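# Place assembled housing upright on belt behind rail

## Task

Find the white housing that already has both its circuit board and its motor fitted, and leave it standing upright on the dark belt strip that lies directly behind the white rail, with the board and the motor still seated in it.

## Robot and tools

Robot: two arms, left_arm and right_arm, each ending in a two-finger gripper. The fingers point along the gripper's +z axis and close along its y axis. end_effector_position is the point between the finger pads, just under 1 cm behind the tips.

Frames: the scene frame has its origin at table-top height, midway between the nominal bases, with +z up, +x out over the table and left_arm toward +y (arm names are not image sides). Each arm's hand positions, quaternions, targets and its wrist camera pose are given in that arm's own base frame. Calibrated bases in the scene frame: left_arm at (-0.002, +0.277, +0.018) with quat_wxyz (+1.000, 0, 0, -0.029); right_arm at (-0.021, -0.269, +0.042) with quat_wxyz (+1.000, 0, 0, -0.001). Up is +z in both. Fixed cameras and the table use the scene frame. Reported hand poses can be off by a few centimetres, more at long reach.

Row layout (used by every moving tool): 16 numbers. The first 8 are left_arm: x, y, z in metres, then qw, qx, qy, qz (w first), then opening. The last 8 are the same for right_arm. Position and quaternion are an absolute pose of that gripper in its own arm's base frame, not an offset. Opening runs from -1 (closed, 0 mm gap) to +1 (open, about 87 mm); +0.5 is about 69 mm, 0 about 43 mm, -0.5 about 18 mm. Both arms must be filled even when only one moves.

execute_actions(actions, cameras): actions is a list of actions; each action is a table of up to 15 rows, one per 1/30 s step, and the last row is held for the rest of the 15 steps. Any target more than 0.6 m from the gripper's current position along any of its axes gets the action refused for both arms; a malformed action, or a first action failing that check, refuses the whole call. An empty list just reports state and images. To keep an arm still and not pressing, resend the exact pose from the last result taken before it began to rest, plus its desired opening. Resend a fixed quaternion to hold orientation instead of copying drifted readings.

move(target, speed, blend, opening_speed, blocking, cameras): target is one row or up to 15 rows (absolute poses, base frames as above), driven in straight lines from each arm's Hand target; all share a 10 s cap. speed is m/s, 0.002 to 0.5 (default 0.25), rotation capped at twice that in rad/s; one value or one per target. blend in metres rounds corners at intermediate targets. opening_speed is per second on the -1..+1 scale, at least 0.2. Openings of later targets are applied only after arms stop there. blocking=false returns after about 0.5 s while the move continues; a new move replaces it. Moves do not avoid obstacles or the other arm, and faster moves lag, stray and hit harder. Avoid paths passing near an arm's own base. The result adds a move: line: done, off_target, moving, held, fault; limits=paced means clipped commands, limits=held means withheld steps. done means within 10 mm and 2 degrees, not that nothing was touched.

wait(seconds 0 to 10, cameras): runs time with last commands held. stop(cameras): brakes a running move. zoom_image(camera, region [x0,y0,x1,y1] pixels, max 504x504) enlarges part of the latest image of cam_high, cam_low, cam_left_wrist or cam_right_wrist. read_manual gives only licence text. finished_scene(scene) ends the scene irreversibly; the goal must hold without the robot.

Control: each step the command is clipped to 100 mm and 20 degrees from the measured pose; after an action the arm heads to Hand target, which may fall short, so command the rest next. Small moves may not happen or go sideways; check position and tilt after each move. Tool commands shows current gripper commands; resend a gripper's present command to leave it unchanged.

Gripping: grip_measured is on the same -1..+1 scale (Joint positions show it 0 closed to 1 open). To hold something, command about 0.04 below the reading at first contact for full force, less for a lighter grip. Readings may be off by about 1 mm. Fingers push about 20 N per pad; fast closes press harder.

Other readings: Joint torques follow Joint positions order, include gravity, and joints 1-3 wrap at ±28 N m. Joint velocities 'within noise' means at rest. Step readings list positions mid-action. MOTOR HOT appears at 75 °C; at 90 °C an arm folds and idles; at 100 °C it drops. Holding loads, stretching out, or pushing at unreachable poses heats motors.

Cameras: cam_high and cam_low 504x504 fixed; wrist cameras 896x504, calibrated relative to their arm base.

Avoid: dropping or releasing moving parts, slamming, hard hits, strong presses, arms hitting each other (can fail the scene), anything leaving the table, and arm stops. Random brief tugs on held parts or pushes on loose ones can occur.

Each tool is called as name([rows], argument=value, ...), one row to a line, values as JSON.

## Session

execute_actions(actions=[])

Scene clock: 0.00 s.
left_arm: end_effector_position=(+0.3802, +0.0138, +0.0934) grip_measured=+1.000 end_effector_quat_wxyz=(+0.672, -0.079, +0.736, +0.021) | right_arm: end_effector_position=(+0.3745, -0.0331, +0.0885) grip_measured=+0.979 end_effector_quat_wxyz=(+0.671, +0.086, +0.737, +0.008)
Joint positions: left_arm=[-0.031 1.538 0.249 1.191 -0.169 -0.092 1] | right_arm=[-0.1 1.547 0.223 1.224 0.004 0.127 0.99]
Joint velocities: within noise
Joint torques (N m): no reading
Heat: left arm: 46 °C; right arm: 35 °C.
Hand target: left_arm +0.3822, +0.0138, +0.0977; +0.677, -0.079, +0.732, +0.020 | right_arm +0.3776, -0.0334, +0.0963; +0.680, +0.085, +0.728, +0.008
Tool commands: left_gripper/opening=+1.0 right_gripper/opening=+1.0
camera_calibration:
cam_left_wrist: T_world_to_cam=[[0.121233, -0.984836, 0.124097, -0.0519152], [-0.8865, -0.163666, -0.432817, 0.382443], [0.446564, -0.0575402, -0.892899, 0.0546676], [0, 0, 0, 1]] pos_world=[0.320917, 0.0146106, 0.220783]
cam_right_wrist: T_world_to_cam=[[-0.0597578, -0.984511, -0.164826, 0.0111988], [-0.781127, 0.148927, -0.60635, 0.379096], [0.621505, 0.0925156, -0.777928, -0.0221395], [0, 0, 0, 1]] pos_world=[0.310551, -0.0433841, 0.214488]

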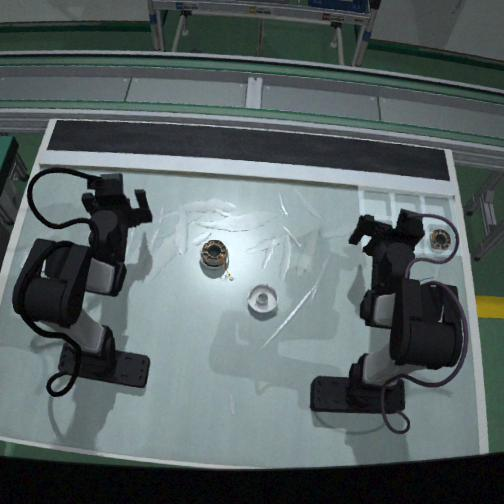

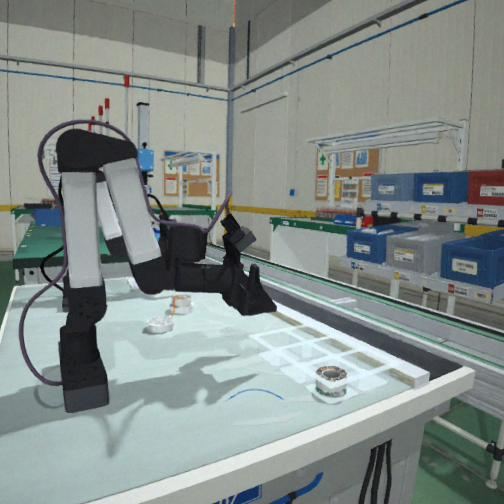

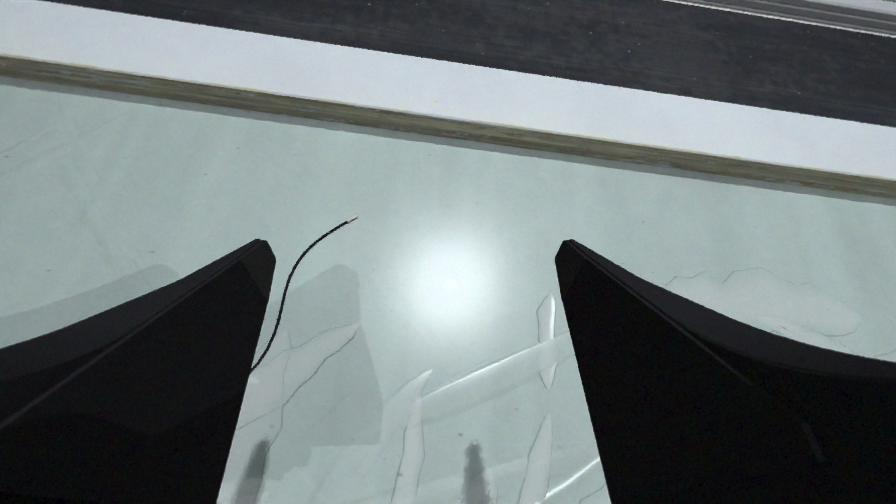

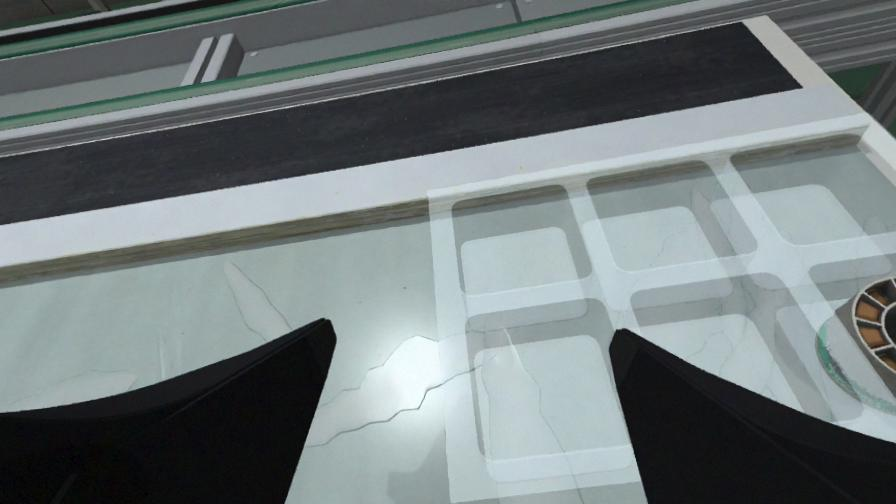

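move([
  [0.35,-0.08,0.16,0.3812,-0.0806,0.9204,0.0334,1,0.3745,-0.0331,0.0885,0.671,0.086,0.737,0.008,1],
  [0.275,-0.21,0.13,0.3812,-0.0806,0.9204,0.0334,1,0.3745,-0.0331,0.0885,0.671,0.086,0.737,0.008,1],
], blend=0.04, cameras=["cam_low","cam_left_wrist"])

Scene clock: 21.23 s.
left_arm: end_effector_position=(+0.2707, -0.2068, +0.1234) grip_measured=+1.000 end_effector_quat_wxyz=(+0.372, -0.074, +0.925, +0.034) | right_arm: end_effector_position=(+0.3744, -0.0331, +0.0879) grip_measured=+0.979 end_effector_quat_wxyz=(+0.670, +0.086, +0.737, +0.008)
Joint positions: left_arm=[-0.89 1.514 1.15 -0.767 -0.65 -0.9 1] | right_arm=[-0.1 1.547 0.223 1.222 0.004 0.127 0.99]
Joint velocities: within noise
Joint torques (N m): left_arm=[-0.36 -4.53 9.31 1.08 -0.55 -0.03] | right_arm=[-0.18 -3.44 4.62 1.75 -0.04 0.03]
Heat: left arm: 47 °C; right arm: 36 °C.
Hand target: left_arm +0.2749, -0.2099, +0.1300; +0.381, -0.081, +0.920, +0.033 | right_arm +0.3745, -0.0331, +0.0885; +0.671, +0.086, +0.737, +0.008
Off the commanded pose: left_arm 0.008 m, 1 deg | right_arm 0.001 m, 0 deg.
move: done
camera_calibration:
cam_left_wrist: T_world_to_cam=[[0.175782, -0.983452, 0.0438603, -0.264263], [-0.953441, -0.158989, 0.256266, 0.196317], [-0.245052, -0.0868652, -0.965611, 0.307786], [0, 0, 0, 1]] pos_world=[0.309053, -0.201942, 0.258483]
Images, in order (width x height): cam_low 504x504, cam_left_wrist 896x504.

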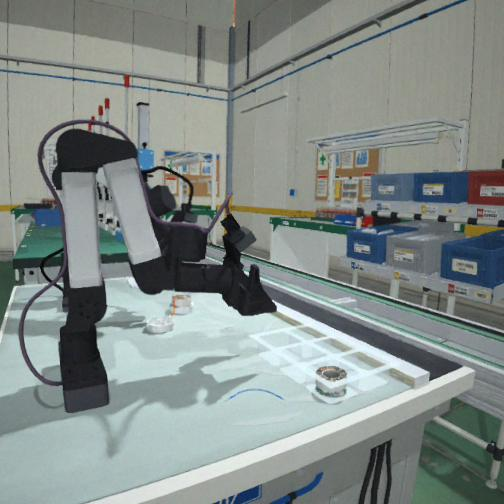

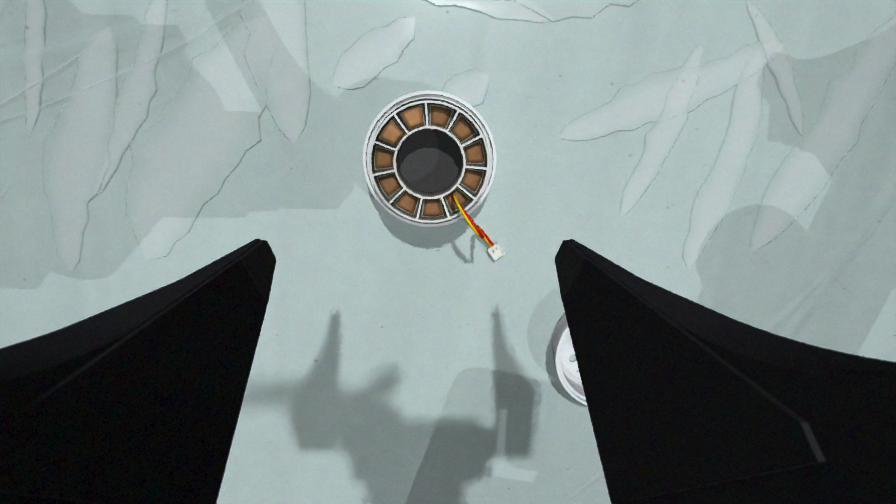

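move(target=[0.287,-0.207,0.075,0.3697,-0.2391,0.8924,0.099,1,0.3745,-0.0331,0.0885,0.671,0.086,0.737,0.008,1], cameras=["cam_high","cam_low","cam_left_wrist"])

Scene clock: 33.13 s.
left_arm: end_effector_position=(+0.2821, -0.2044, +0.0704) grip_measured=+1.000 end_effector_quat_wxyz=(+0.361, -0.234, +0.897, +0.099) | right_arm: end_effector_position=(+0.3744, -0.0331, +0.0878) grip_measured=+0.979 end_effector_quat_wxyz=(+0.670, +0.086, +0.737, +0.008)
Joint positions: left_arm=[-0.89 1.763 1.226 -0.885 -0.755 -1.342 1] | right_arm=[-0.1 1.547 0.223 1.222 0.004 0.127 0.99]
Joint velocities: within noise
Joint torques (N m): left_arm=[-0.17 -5.87 8.42 0.53 -0.7 -0.01] | right_arm=[-0.16 -3.33 4.59 1.76 -0.03 0.04]
Heat: left arm: 50 °C; right arm: 36 °C.
Hand target: left_arm +0.2869, -0.2070, +0.0750; +0.370, -0.239, +0.892, +0.099 | right_arm +0.3745, -0.0331, +0.0885; +0.671, +0.086, +0.737, +0.008
Off the commanded pose: left_arm 0.007 m, 1 deg | right_arm 0.001 m, 0 deg.
move: done
camera_calibration:
cam_left_wrist: T_world_to_cam=[[0.503809, -0.862763, 0.042619, -0.329317], [-0.840221, -0.477999, 0.256017, 0.124039], [-0.20051, -0.164793, -0.965732, 0.231141], [0, 0, 0, 1]] pos_world=[0.31648, -0.186742, 0.205499]
Images, in order (width x height): cam_high 504x504, cam_low 504x504, cam_left_wrist 896x504.

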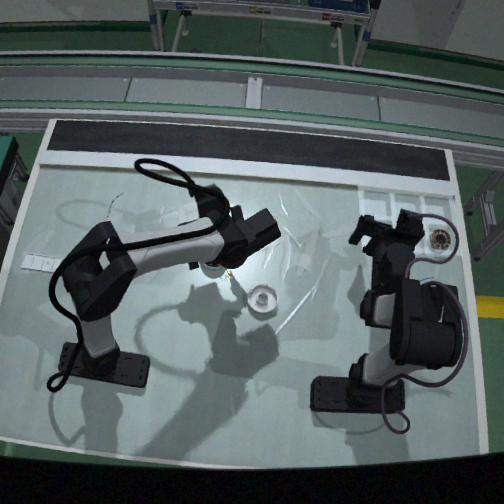

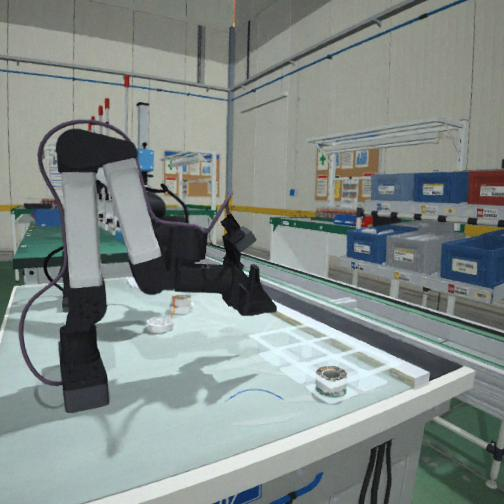

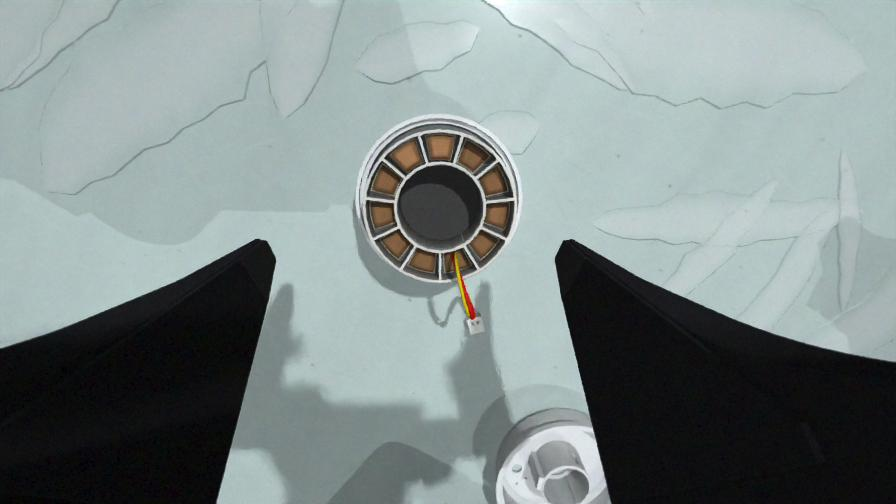

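move(target=[0.296,-0.2085,0.03,0.3697,-0.2391,0.8924,0.099,1,0.3745,-0.0331,0.0885,0.671,0.086,0.737,0.008,1], speed=0.1, cameras=["cam_left_wrist"])

Scene clock: 41.73 s.
left_arm: end_effector_position=(+0.2930, -0.2129, +0.0317) grip_measured=+1.000 end_effector_quat_wxyz=(+0.365, -0.240, +0.895, +0.092) | right_arm: end_effector_position=(+0.3744, -0.0331, +0.0878) grip_measured=+0.979 end_effector_quat_wxyz=(+0.670, +0.086, +0.737, +0.008)
Joint positions: left_arm=[-0.882 1.85 1.168 -0.717 -0.756 -1.339 1] | right_arm=[-0.1 1.547 0.223 1.222 0.004 0.127 0.99]
Joint velocities: within noise
Joint torques (N m): left_arm=[0.84 -6.63 5.85 0.75 -0.62 0.19] | right_arm=[-0.13 -3.4 4.62 1.76 -0.03 0.05]
Heat: left arm: 51 °C; right arm: 36 °C.
Hand target: left_arm +0.2959, -0.2085, +0.0301; +0.370, -0.239, +0.892, +0.099 | right_arm +0.3745, -0.0331, +0.0886; +0.671, +0.086, +0.737, +0.008
Off the commanded pose: left_arm 0.006 m, 1 deg | right_arm 0.001 m, 0 deg.
move: done
camera_calibration:
cam_left_wrist: T_world_to_cam=[[0.508242, -0.858889, 0.0632358, -0.34168], [-0.841079, -0.479235, 0.250838, 0.139158], [-0.185137, -0.180673, -0.965961, 0.186611], [0, 0, 0, 1]] pos_world=[0.325248, -0.19306, 0.16696]
Images, in order (width x height): cam_left_wrist 896x504.

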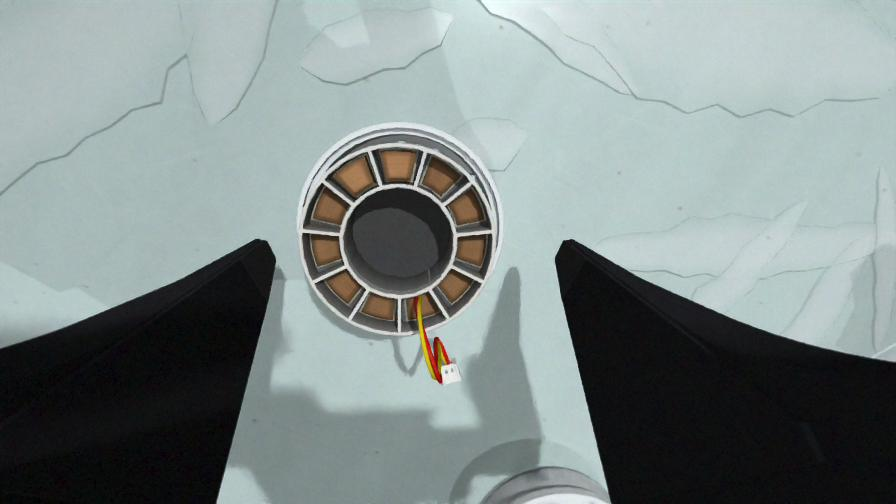

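move([
  [0.2965,-0.2000,0.028,0.3697,-0.2391,0.8924,0.099,1,0.3745,-0.0331,0.0885,0.671,0.086,0.737,0.008,1],
], speed=0.1, cameras=["cam_left_wrist"])

Scene clock: 46.03 s.
left_arm: end_effector_position=(+0.2937, -0.2031, +0.0236) grip_measured=+1.000 end_effector_quat_wxyz=(+0.363, -0.238, +0.895, +0.100) | right_arm: end_effector_position=(+0.3744, -0.0331, +0.0878) grip_measured=+0.979 end_effector_quat_wxyz=(+0.670, +0.086, +0.737, +0.008)
Joint positions: left_arm=[-0.863 1.85 1.132 -0.683 -0.756 -1.315 1] | right_arm=[-0.1 1.547 0.223 1.222 0.004 0.127 0.99]
Joint velocities: within noise
Joint torques (N m): left_arm=[0.69 -8.28 5.48 0.74 -0.59 0.19] | right_arm=[-0.12 -3.41 4.6 1.78 -0.01 0.02]
Heat: left arm: 50 °C; right arm: 36 °C.
Hand target: left_arm +0.2965, -0.2000, +0.0281; +0.370, -0.239, +0.892, +0.099 | right_arm +0.3745, -0.0331, +0.0886; +0.671, +0.086, +0.737, +0.008
Off the commanded pose: left_arm 0.006 m, 1 deg | right_arm 0.001 m, 0 deg.
move: done
camera_calibration:
cam_left_wrist: T_world_to_cam=[[0.510574, -0.858662, 0.0448894, -0.333265], [-0.837693, -0.484977, 0.251133, 0.144268], [-0.193868, -0.165825, -0.966911, 0.186306], [0, 0, 0, 1]] pos_world=[0.327127, -0.185301, 0.158871]
Images, in order (width x height): cam_left_wrist 896x504.

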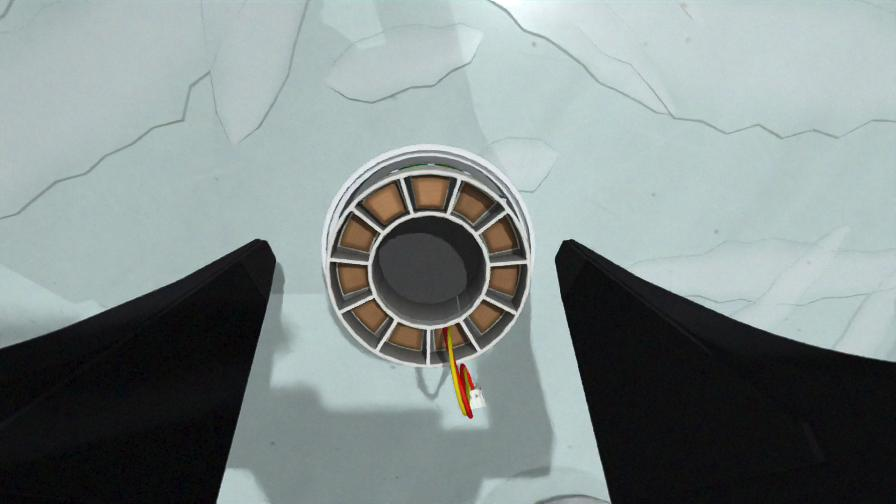

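move([
  [0.2975,-0.2045,0.008,0.3697,-0.2391,0.8924,0.099,1,0.3745,-0.0331,0.0885,0.671,0.086,0.737,0.008,1],
], speed=0.08, cameras=["cam_left_wrist"])

Scene clock: 52.10 s.
left_arm: end_effector_position=(+0.2968, -0.2068, +0.0108) grip_measured=+1.000 end_effector_quat_wxyz=(+0.366, -0.241, +0.894, +0.094) | right_arm: end_effector_position=(+0.3744, -0.0331, +0.0878) grip_measured=+0.979 end_effector_quat_wxyz=(+0.670, +0.086, +0.737, +0.008)
Joint positions: left_arm=[-0.863 1.879 1.111 -0.617 -0.756 -1.315 1] | right_arm=[-0.1 1.547 0.223 1.222 0.004 0.127 0.99]
Joint velocities: within noise
Joint torques (N m): left_arm=[0.06 -6.43 5.48 0.76 -0.59 0.12] | right_arm=[-0.08 -3.38 4.6 1.76 -0.02 0.03]
Heat: left arm: 50 °C; right arm: 37 °C.
Hand target: left_arm +0.2975, -0.2045, +0.0081; +0.370, -0.239, +0.892, +0.099 | right_arm +0.3745, -0.0331, +0.0886; +0.671, +0.086, +0.737, +0.008
Off the commanded pose: left_arm 0.004 m, 1 deg | right_arm 0.001 m, 0 deg.
move: done
camera_calibration:
cam_left_wrist: T_world_to_cam=[[0.509783, -0.858154, 0.060764, -0.337327], [-0.840454, -0.481693, 0.248211, 0.149857], [-0.183734, -0.177603, -0.966798, 0.168549], [0, 0, 0, 1]] pos_world=[0.328879, -0.187359, 0.146254]
Images, in order (width x height): cam_left_wrist 896x504.

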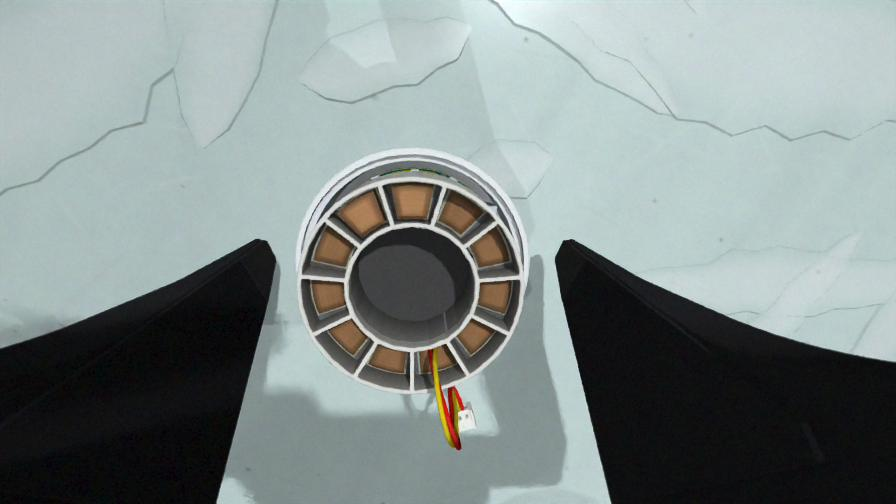

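move([
  [0.297,-0.2045,0.001,0.3697,-0.2391,0.8924,0.099,1,0.3745,-0.0331,0.0885,0.671,0.086,0.737,0.008,1],
], speed=0.06, cameras=["cam_low","cam_left_wrist"])

zoom_image(camera="cam_low", region=[130, 250, 230, 350])

Scene clock: 58.60 s.
left_arm: end_effector_position=(+0.2969, -0.2069, +0.0044) grip_measured=+1.000 end_effector_quat_wxyz=(+0.366, -0.241, +0.894, +0.093) | right_arm: end_effector_position=(+0.3744, -0.0331, +0.0878) grip_measured=+0.979 end_effector_quat_wxyz=(+0.670, +0.086, +0.737, +0.008)
Joint positions: left_arm=[-0.863 1.891 1.098 -0.59 -0.756 -1.315 1] | right_arm=[-0.1 1.547 0.223 1.222 0.004 0.127 0.99]
Joint velocities: within noise
Joint torques (N m): left_arm=[-0.1 -6.34 5.42 0.76 -0.61 0.11] | right_arm=[-0.1 -3.37 4.57 1.75 -0.02 0.04]
Heat: left arm: 50 °C; right arm: 37 °C.
Hand target: left_arm +0.2969, -0.2044, +0.0010; +0.370, -0.239, +0.892, +0.099 | right_arm +0.3745, -0.0331, +0.0886; +0.671, +0.086, +0.737, +0.008
Off the commanded pose: left_arm 0.004 m, 1 deg | right_arm 0.001 m, 0 deg.
move: done
camera_calibration:
cam_left_wrist: T_world_to_cam=[[0.509737, -0.858101, 0.0618895, -0.336977], [-0.840639, -0.481477, 0.248005, 0.151558], [-0.183015, -0.178444, -0.96678, 0.161968], [0, 0, 0, 1]] pos_world=[0.328818, -0.187286, 0.139856]
Images, in order (width x height): cam_low 504x504, cam_left_wrist 896x504.

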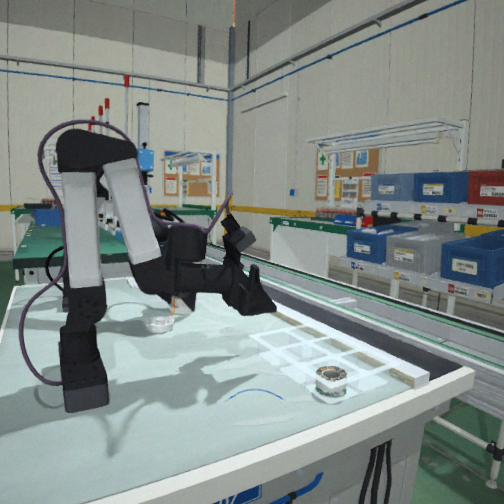

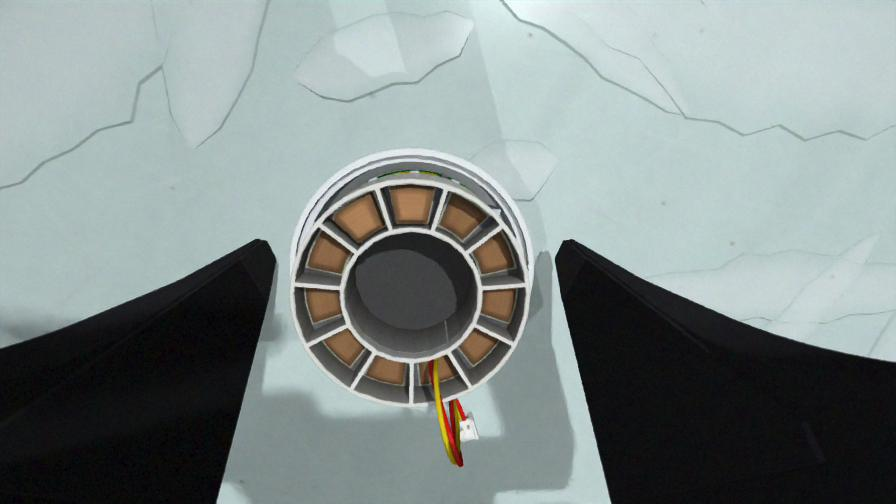

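Scaled by 5.040 from the camera's 504x504 image, which has a finer 720x720 frame.

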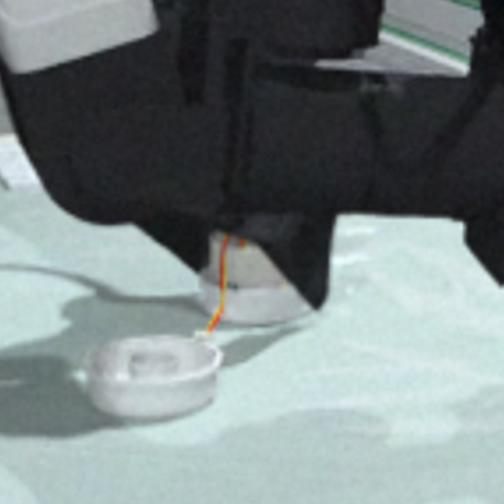

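move([
  [0.297,-0.2045,0.002,0.3697,-0.2391,0.8924,0.099,0.42,0.3745,-0.0331,0.0885,0.671,0.086,0.737,0.008,1],
  [0.297,-0.2045,0.04,0.3697,-0.2391,0.8924,0.099,0.42,0.3745,-0.0331,0.0885,0.671,0.086,0.737,0.008,1],
  [0.30,-0.20,0.15,0.3697,-0.2391,0.8924,0.099,0.42,0.3745,-0.0331,0.0885,0.671,0.086,0.737,0.008,1],
], speed=[0.05,0.07,0.15], blend=[0,0.01,0], opening_speed=0.4, cameras=["cam_left_wrist"])

Scene clock: 67.17 s.
left_arm: end_effector_position=(+0.2942, -0.2008, +0.1358) grip_measured=+0.478 end_effector_quat_wxyz=(+0.359, -0.231, +0.898, +0.110) | right_arm: end_effector_position=(+0.3743, -0.0331, +0.0877) grip_measured=+0.979 end_effector_quat_wxyz=(+0.670, +0.086, +0.738, +0.008)
Joint positions: left_arm=[-0.858 1.752 1.476 -1.138 -0.757 -1.301 0.739] | right_arm=[-0.1 1.547 0.223 1.221 0.004 0.127 0.99]
Joint velocities: within noise
Joint torques (N m): left_arm=[0.94 -8.23 8.84 0.58 -0.58 0.16] | right_arm=[-0.14 -3.41 4.49 1.75 -0.02 0.03]
Heat: left arm: 50 °C; right arm: 37 °C.
Hand target: left_arm +0.2997, -0.1998, +0.1499; +0.370, -0.239, +0.892, +0.099 | right_arm +0.3745, -0.0331, +0.0885; +0.671, +0.086, +0.737, +0.008
Off the commanded pose: left_arm 0.015 m, 2 deg | right_arm 0.001 m, 0 deg.
move: off_target (left_arm)
camera_calibration:
cam_left_wrist: T_world_to_cam=[[0.506412, -0.862048, 0.0204697, -0.332738], [-0.836683, -0.485492, 0.253494, 0.116896], [-0.208586, -0.145499, -0.96712, 0.303769], [0, 0, 0, 1]] pos_world=[0.32967, -0.185886, 0.27096]
Images, in order (width x height): cam_left_wrist 896x504.

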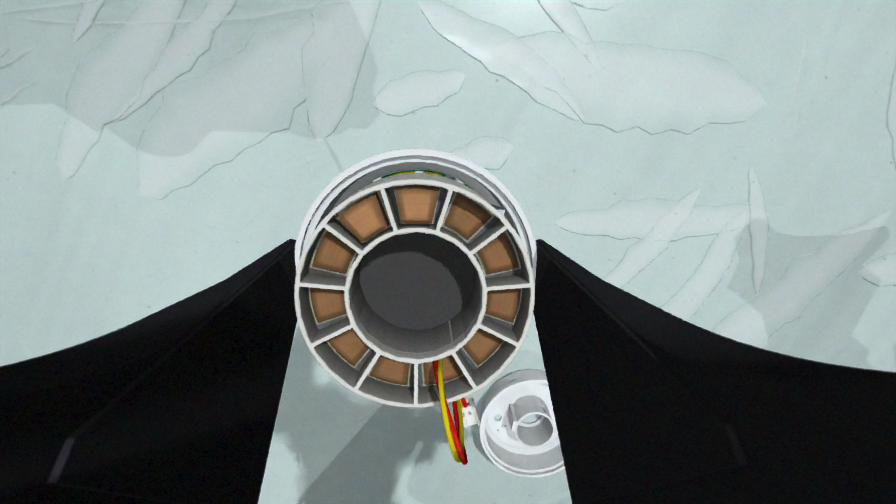

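move([
  [0.36,-0.13,0.17,0.3812,-0.0806,0.9204,0.0334,0.42,0.3745,-0.0331,0.0885,0.671,0.086,0.737,0.008,1],
  [0.48,-0.04,0.17,0.3823,0.0403,0.923,-0.0167,0.42,0.3745,-0.0331,0.0885,0.671,0.086,0.737,0.008,1],
  [0.648,-0.03,0.14,0.4105,0.0318,0.9112,-0.0143,0.42,0.3745,-0.0331,0.0885,0.671,0.086,0.737,0.008,1],
], speed=0.2, blend=0.04, cameras=["cam_left_wrist"])

Scene clock: 75.67 s.
left_arm: end_effector_position=(+0.6412, -0.0314, +0.1280) grip_measured=+0.478 end_effector_quat_wxyz=(+0.397, +0.027, +0.917, -0.010) | right_arm: end_effector_position=(+0.3743, -0.0331, +0.0877) grip_measured=+0.979 end_effector_quat_wxyz=(+0.670, +0.086, +0.738, +0.008)
Joint positions: left_arm=[-0.048 2.677 2.833 -0.91 0.005 0.009 0.739] | right_arm=[-0.1 1.547 0.223 1.221 0.004 0.127 0.99]
Joint velocities: within noise
Joint torques (N m): left_arm=[0.64 -12.12 10.07 2.01 0.2 0.2] | right_arm=[-0.12 -3.32 4.55 1.75 -0.05 0.01]
Heat: left arm: 51 °C; right arm: 37 °C.
Hand target: left_arm +0.6472, -0.0298, +0.1400; +0.416, +0.032, +0.909, -0.014 | right_arm +0.3745, -0.0331, +0.0885; +0.671, +0.086, +0.737, +0.008
Off the commanded pose: left_arm 0.014 m, 2 deg | right_arm 0.001 m, 0 deg.
elbow stopped short (left arm): the move would have taken joint 3 (elbow) straighter than the controller allows.
move: off_target (left_arm)
camera_calibration:
cam_left_wrist: T_world_to_cam=[[-0.0459892, -0.997696, 0.04987, -0.0160326], [-0.976674, 0.0553902, 0.207463, 0.604144], [-0.209747, -0.0391656, -0.976971, 0.398537], [0, 0, 0, 1]] pos_world=[0.672906, -0.0338504, 0.264821]
Images, in order (width x height): cam_left_wrist 896x504.

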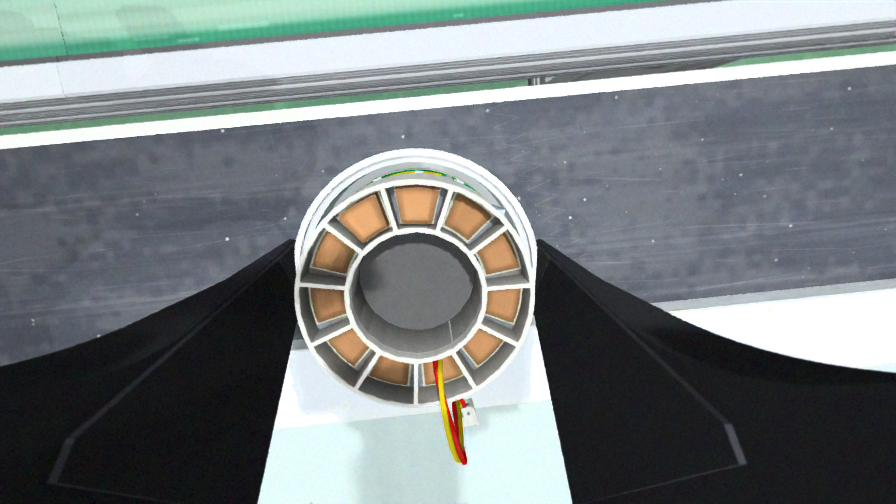

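move([
  [0.645,-0.03,0.06,0.4105,0.0318,0.9112,-0.0143,0.42,0.3745,-0.0331,0.0885,0.671,0.086,0.737,0.008,1],
  [0.644,-0.03,0.040,0.4105,0.0318,0.9112,-0.0143,0.42,0.3745,-0.0331,0.0885,0.671,0.086,0.737,0.008,1],
], speed=[0.1,0.04], blend=0.01, cameras=["cam_left_wrist"])

Scene clock: 83.40 s.
left_arm: end_effector_position=(+0.6348, -0.0311, +0.0139) grip_measured=+0.478 end_effector_quat_wxyz=(+0.381, +0.028, +0.924, -0.010) | right_arm: end_effector_position=(+0.3743, -0.0331, +0.0877) grip_measured=+0.979 end_effector_quat_wxyz=(+0.670, +0.086, +0.738, +0.008)
Joint positions: left_arm=[-0.048 2.556 2.161 -0.393 0.005 0.01 0.739] | right_arm=[-0.1 1.547 0.223 1.221 0.004 0.127 0.99]
Joint velocities: within noise
Joint torques (N m): left_arm=[0.55 -15.47 7.38 2.16 0.18 0.2] | right_arm=[-0.1 -3.36 4.63 1.75 -0.02 0.01]
Heat: left arm: 53 °C; right arm: 37 °C.
Hand target: left_arm +0.6433, -0.0298, +0.0400; +0.410, +0.032, +0.911, -0.014 | right_arm +0.3745, -0.0331, +0.0885; +0.671, +0.086, +0.737, +0.008
Off the commanded pose: left_arm 0.028 m, 4 deg | right_arm 0.001 m, 0 deg.
move: off_target (left_arm)
camera_calibration:
cam_left_wrist: T_world_to_cam=[[-0.0453605, -0.997757, 0.049238, -0.0107415], [-0.968932, 0.055939, 0.240917, 0.616191], [-0.243131, -0.0367802, -0.969296, 0.306898], [0, 0, 0, 1]] pos_world=[0.671176, -0.0338988, 0.149552]
Images, in order (width x height): cam_left_wrist 896x504.

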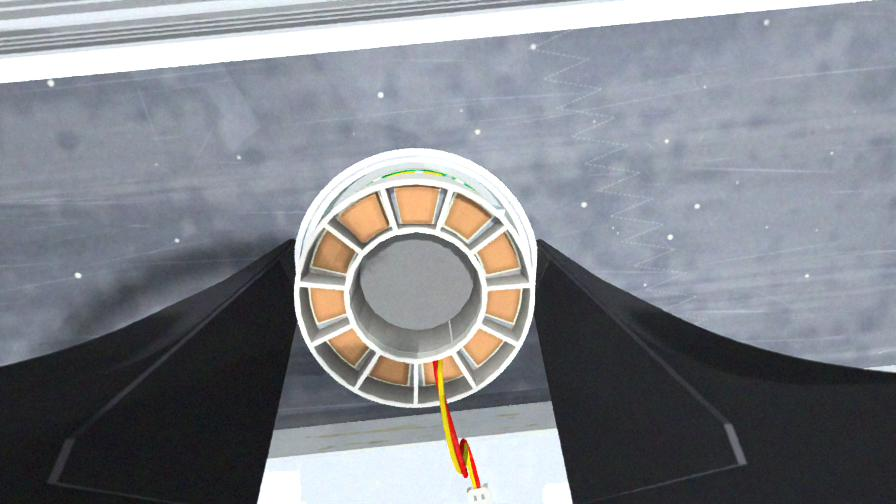

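move(target=[0.643,-0.03,0.034,0.4105,0.0318,0.9112,-0.0143,0.42,0.3745,-0.0331,0.0885,0.671,0.086,0.737,0.008,1], speed=0.05, cameras=["cam_left_wrist"])

Scene clock: 87.83 s.
left_arm: end_effector_position=(+0.6377, -0.0314, +0.0124) grip_measured=+0.478 end_effector_quat_wxyz=(+0.389, +0.028, +0.921, -0.010) | right_arm: end_effector_position=(+0.3743, -0.0331, +0.0877) grip_measured=+0.979 end_effector_quat_wxyz=(+0.670, +0.086, +0.738, +0.008)
Joint positions: left_arm=[-0.048 2.556 2.144 -0.359 0.007 0.01 0.739] | right_arm=[-0.1 1.547 0.223 1.221 0.004 0.127 0.99]
Joint velocities: within noise
Joint torques (N m): left_arm=[0.58 -15.21 7.01 2.03 0.2 0.19] | right_arm=[-0.17 -3.41 4.56 1.78 -0.04 0.03]
Heat: left arm: 52 °C; right arm: 37 °C.
Hand target: left_arm +0.6428, -0.0299, +0.0339; +0.410, +0.032, +0.911, -0.014 | right_arm +0.3745, -0.0331, +0.0885; +0.671, +0.086, +0.737, +0.008
Off the commanded pose: left_arm 0.022 m, 3 deg | right_arm 0.001 m, 0 deg.
move: off_target (left_arm)
camera_calibration:
cam_left_wrist: T_world_to_cam=[[-0.0470407, -0.997637, 0.0500726, -0.00981179], [-0.97295, 0.0571116, 0.223843, 0.622198], [-0.226174, -0.0381884, -0.973338, 0.295347], [0, 0, 0, 1]] pos_world=[0.671706, -0.0340445, 0.148689]
Images, in order (width x height): cam_left_wrist 896x504.

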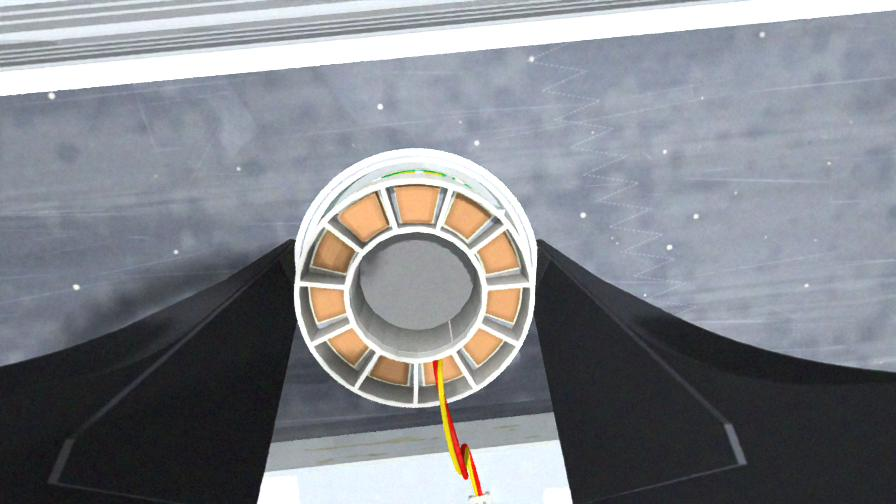

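The contact reading matches the earlier scenes, so I release and retract.

move(target=[0.643,-0.03,0.036,0.4105,0.0318,0.9112,-0.0143,1,0.3745,-0.0331,0.0885,0.671,0.086,0.737,0.008,1], opening_speed=0.4, cameras=["cam_left_wrist"])

move(target=[0.622,-0.03,0.16,0.4105,0.0318,0.9112,-0.0143,1,0.3745,-0.0331,0.0885,0.671,0.086,0.737,0.008,1], speed=0.14, cameras=["cam_left_wrist"])

Scene clock: 93.77 s.
left_arm: end_effector_position=(+0.6382, -0.0314, +0.0126) grip_measured=+1.000 end_effector_quat_wxyz=(+0.390, +0.028, +0.920, -0.011) | right_arm: end_effector_position=(+0.3743, -0.0331, +0.0877) grip_measured=+0.979 end_effector_quat_wxyz=(+0.670, +0.086, +0.738, +0.008)
Joint positions: left_arm=[-0.048 2.556 2.144 -0.356 0.007 0.01 1] | right_arm=[-0.1 1.547 0.223 1.221 0.004 0.127 0.99]
Joint velocities: within noise
Joint torques (N m): left_arm=[0.64 -15.43 7.47 1.95 0.17 0.18] | right_arm=[-0.08 -3.38 4.6 1.76 -0.01 0]
Heat: left arm: 53 °C; right arm: 37 °C.
Hand target: left_arm +0.6428, -0.0298, +0.0357; +0.410, +0.032, +0.911, -0.014 | right_arm +0.3745, -0.0331, +0.0885; +0.671, +0.086, +0.737, +0.008
Off the commanded pose: left_arm 0.024 m, 3 deg | right_arm 0.001 m, 0 deg.
move: off_target (left_arm)
camera_calibration:
cam_left_wrist: T_world_to_cam=[[-0.0471551, -0.997632, 0.0500746, -0.00975146], [-0.97346, 0.0571361, 0.221612, 0.622935], [-0.223948, -0.0382954, -0.973848, 0.294273], [0, 0, 0, 1]] pos_world=[0.671844, -0.0340511, 0.149016]
Images, in order (width x height): cam_left_wrist 896x504.

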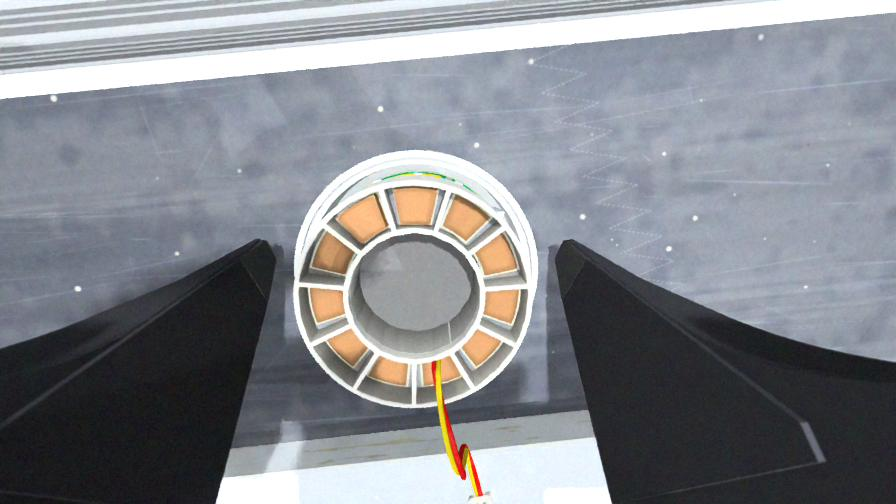

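Scene clock: 95.57 s.
left_arm: end_effector_position=(+0.6201, -0.0306, +0.1414) grip_measured=+1.000 end_effector_quat_wxyz=(+0.395, +0.028, +0.918, -0.011) | right_arm: end_effector_position=(+0.3743, -0.0331, +0.0877) grip_measured=+0.979 end_effector_quat_wxyz=(+0.670, +0.086, +0.738, +0.008)
Joint positions: left_arm=[-0.048 2.453 2.462 -0.767 0.007 0.01 1] | right_arm=[-0.1 1.547 0.223 1.221 0.004 0.127 0.99]
Joint velocities: within noise
Joint torques (N m): left_arm=[0.4 -13.11 9.63 1.77 0.18 0.15] | right_arm=[-0.14 -3.38 4.52 1.76 -0.03 0.03]
Heat: left arm: 54 °C; right arm: 37 °C.
Hand target: left_arm +0.6217, -0.0298, +0.1600; +0.411, +0.032, +0.911, -0.014 | right_arm +0.3745, -0.0331, +0.0885; +0.671, +0.086, +0.737, +0.008
Off the commanded pose: left_arm 0.019 m, 2 deg | right_arm 0.001 m, 0 deg.
move: off_target (left_arm)
camera_calibration:
cam_left_wrist: T_world_to_cam=[[-0.0476703, -0.997607, 0.0500801, -0.0158665], [-0.975688, 0.0572432, 0.211557, 0.579547], [-0.213917, -0.0387775, -0.976082, 0.409754], [0, 0, 0, 1]] pos_world=[0.652354, -0.0331143, 0.278141]
Images, in order (width x height): cam_left_wrist 896x504.

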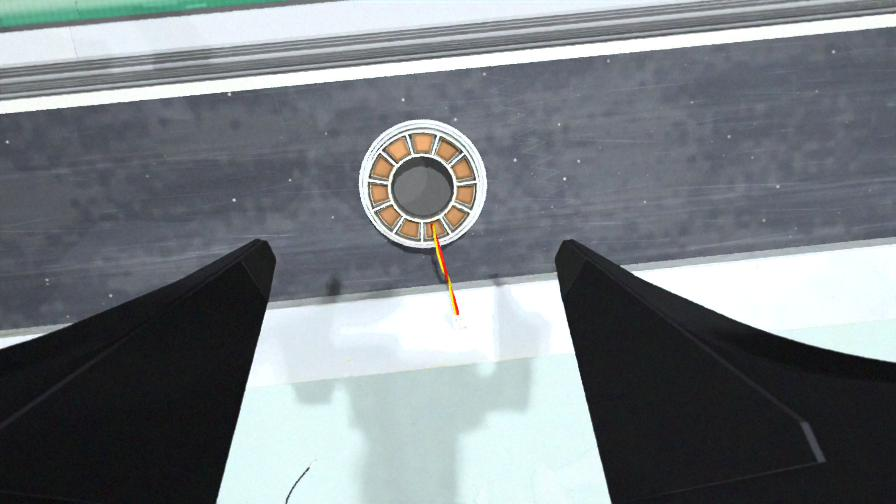

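finished_scene(scene=3)

The scene is finished: the task was done.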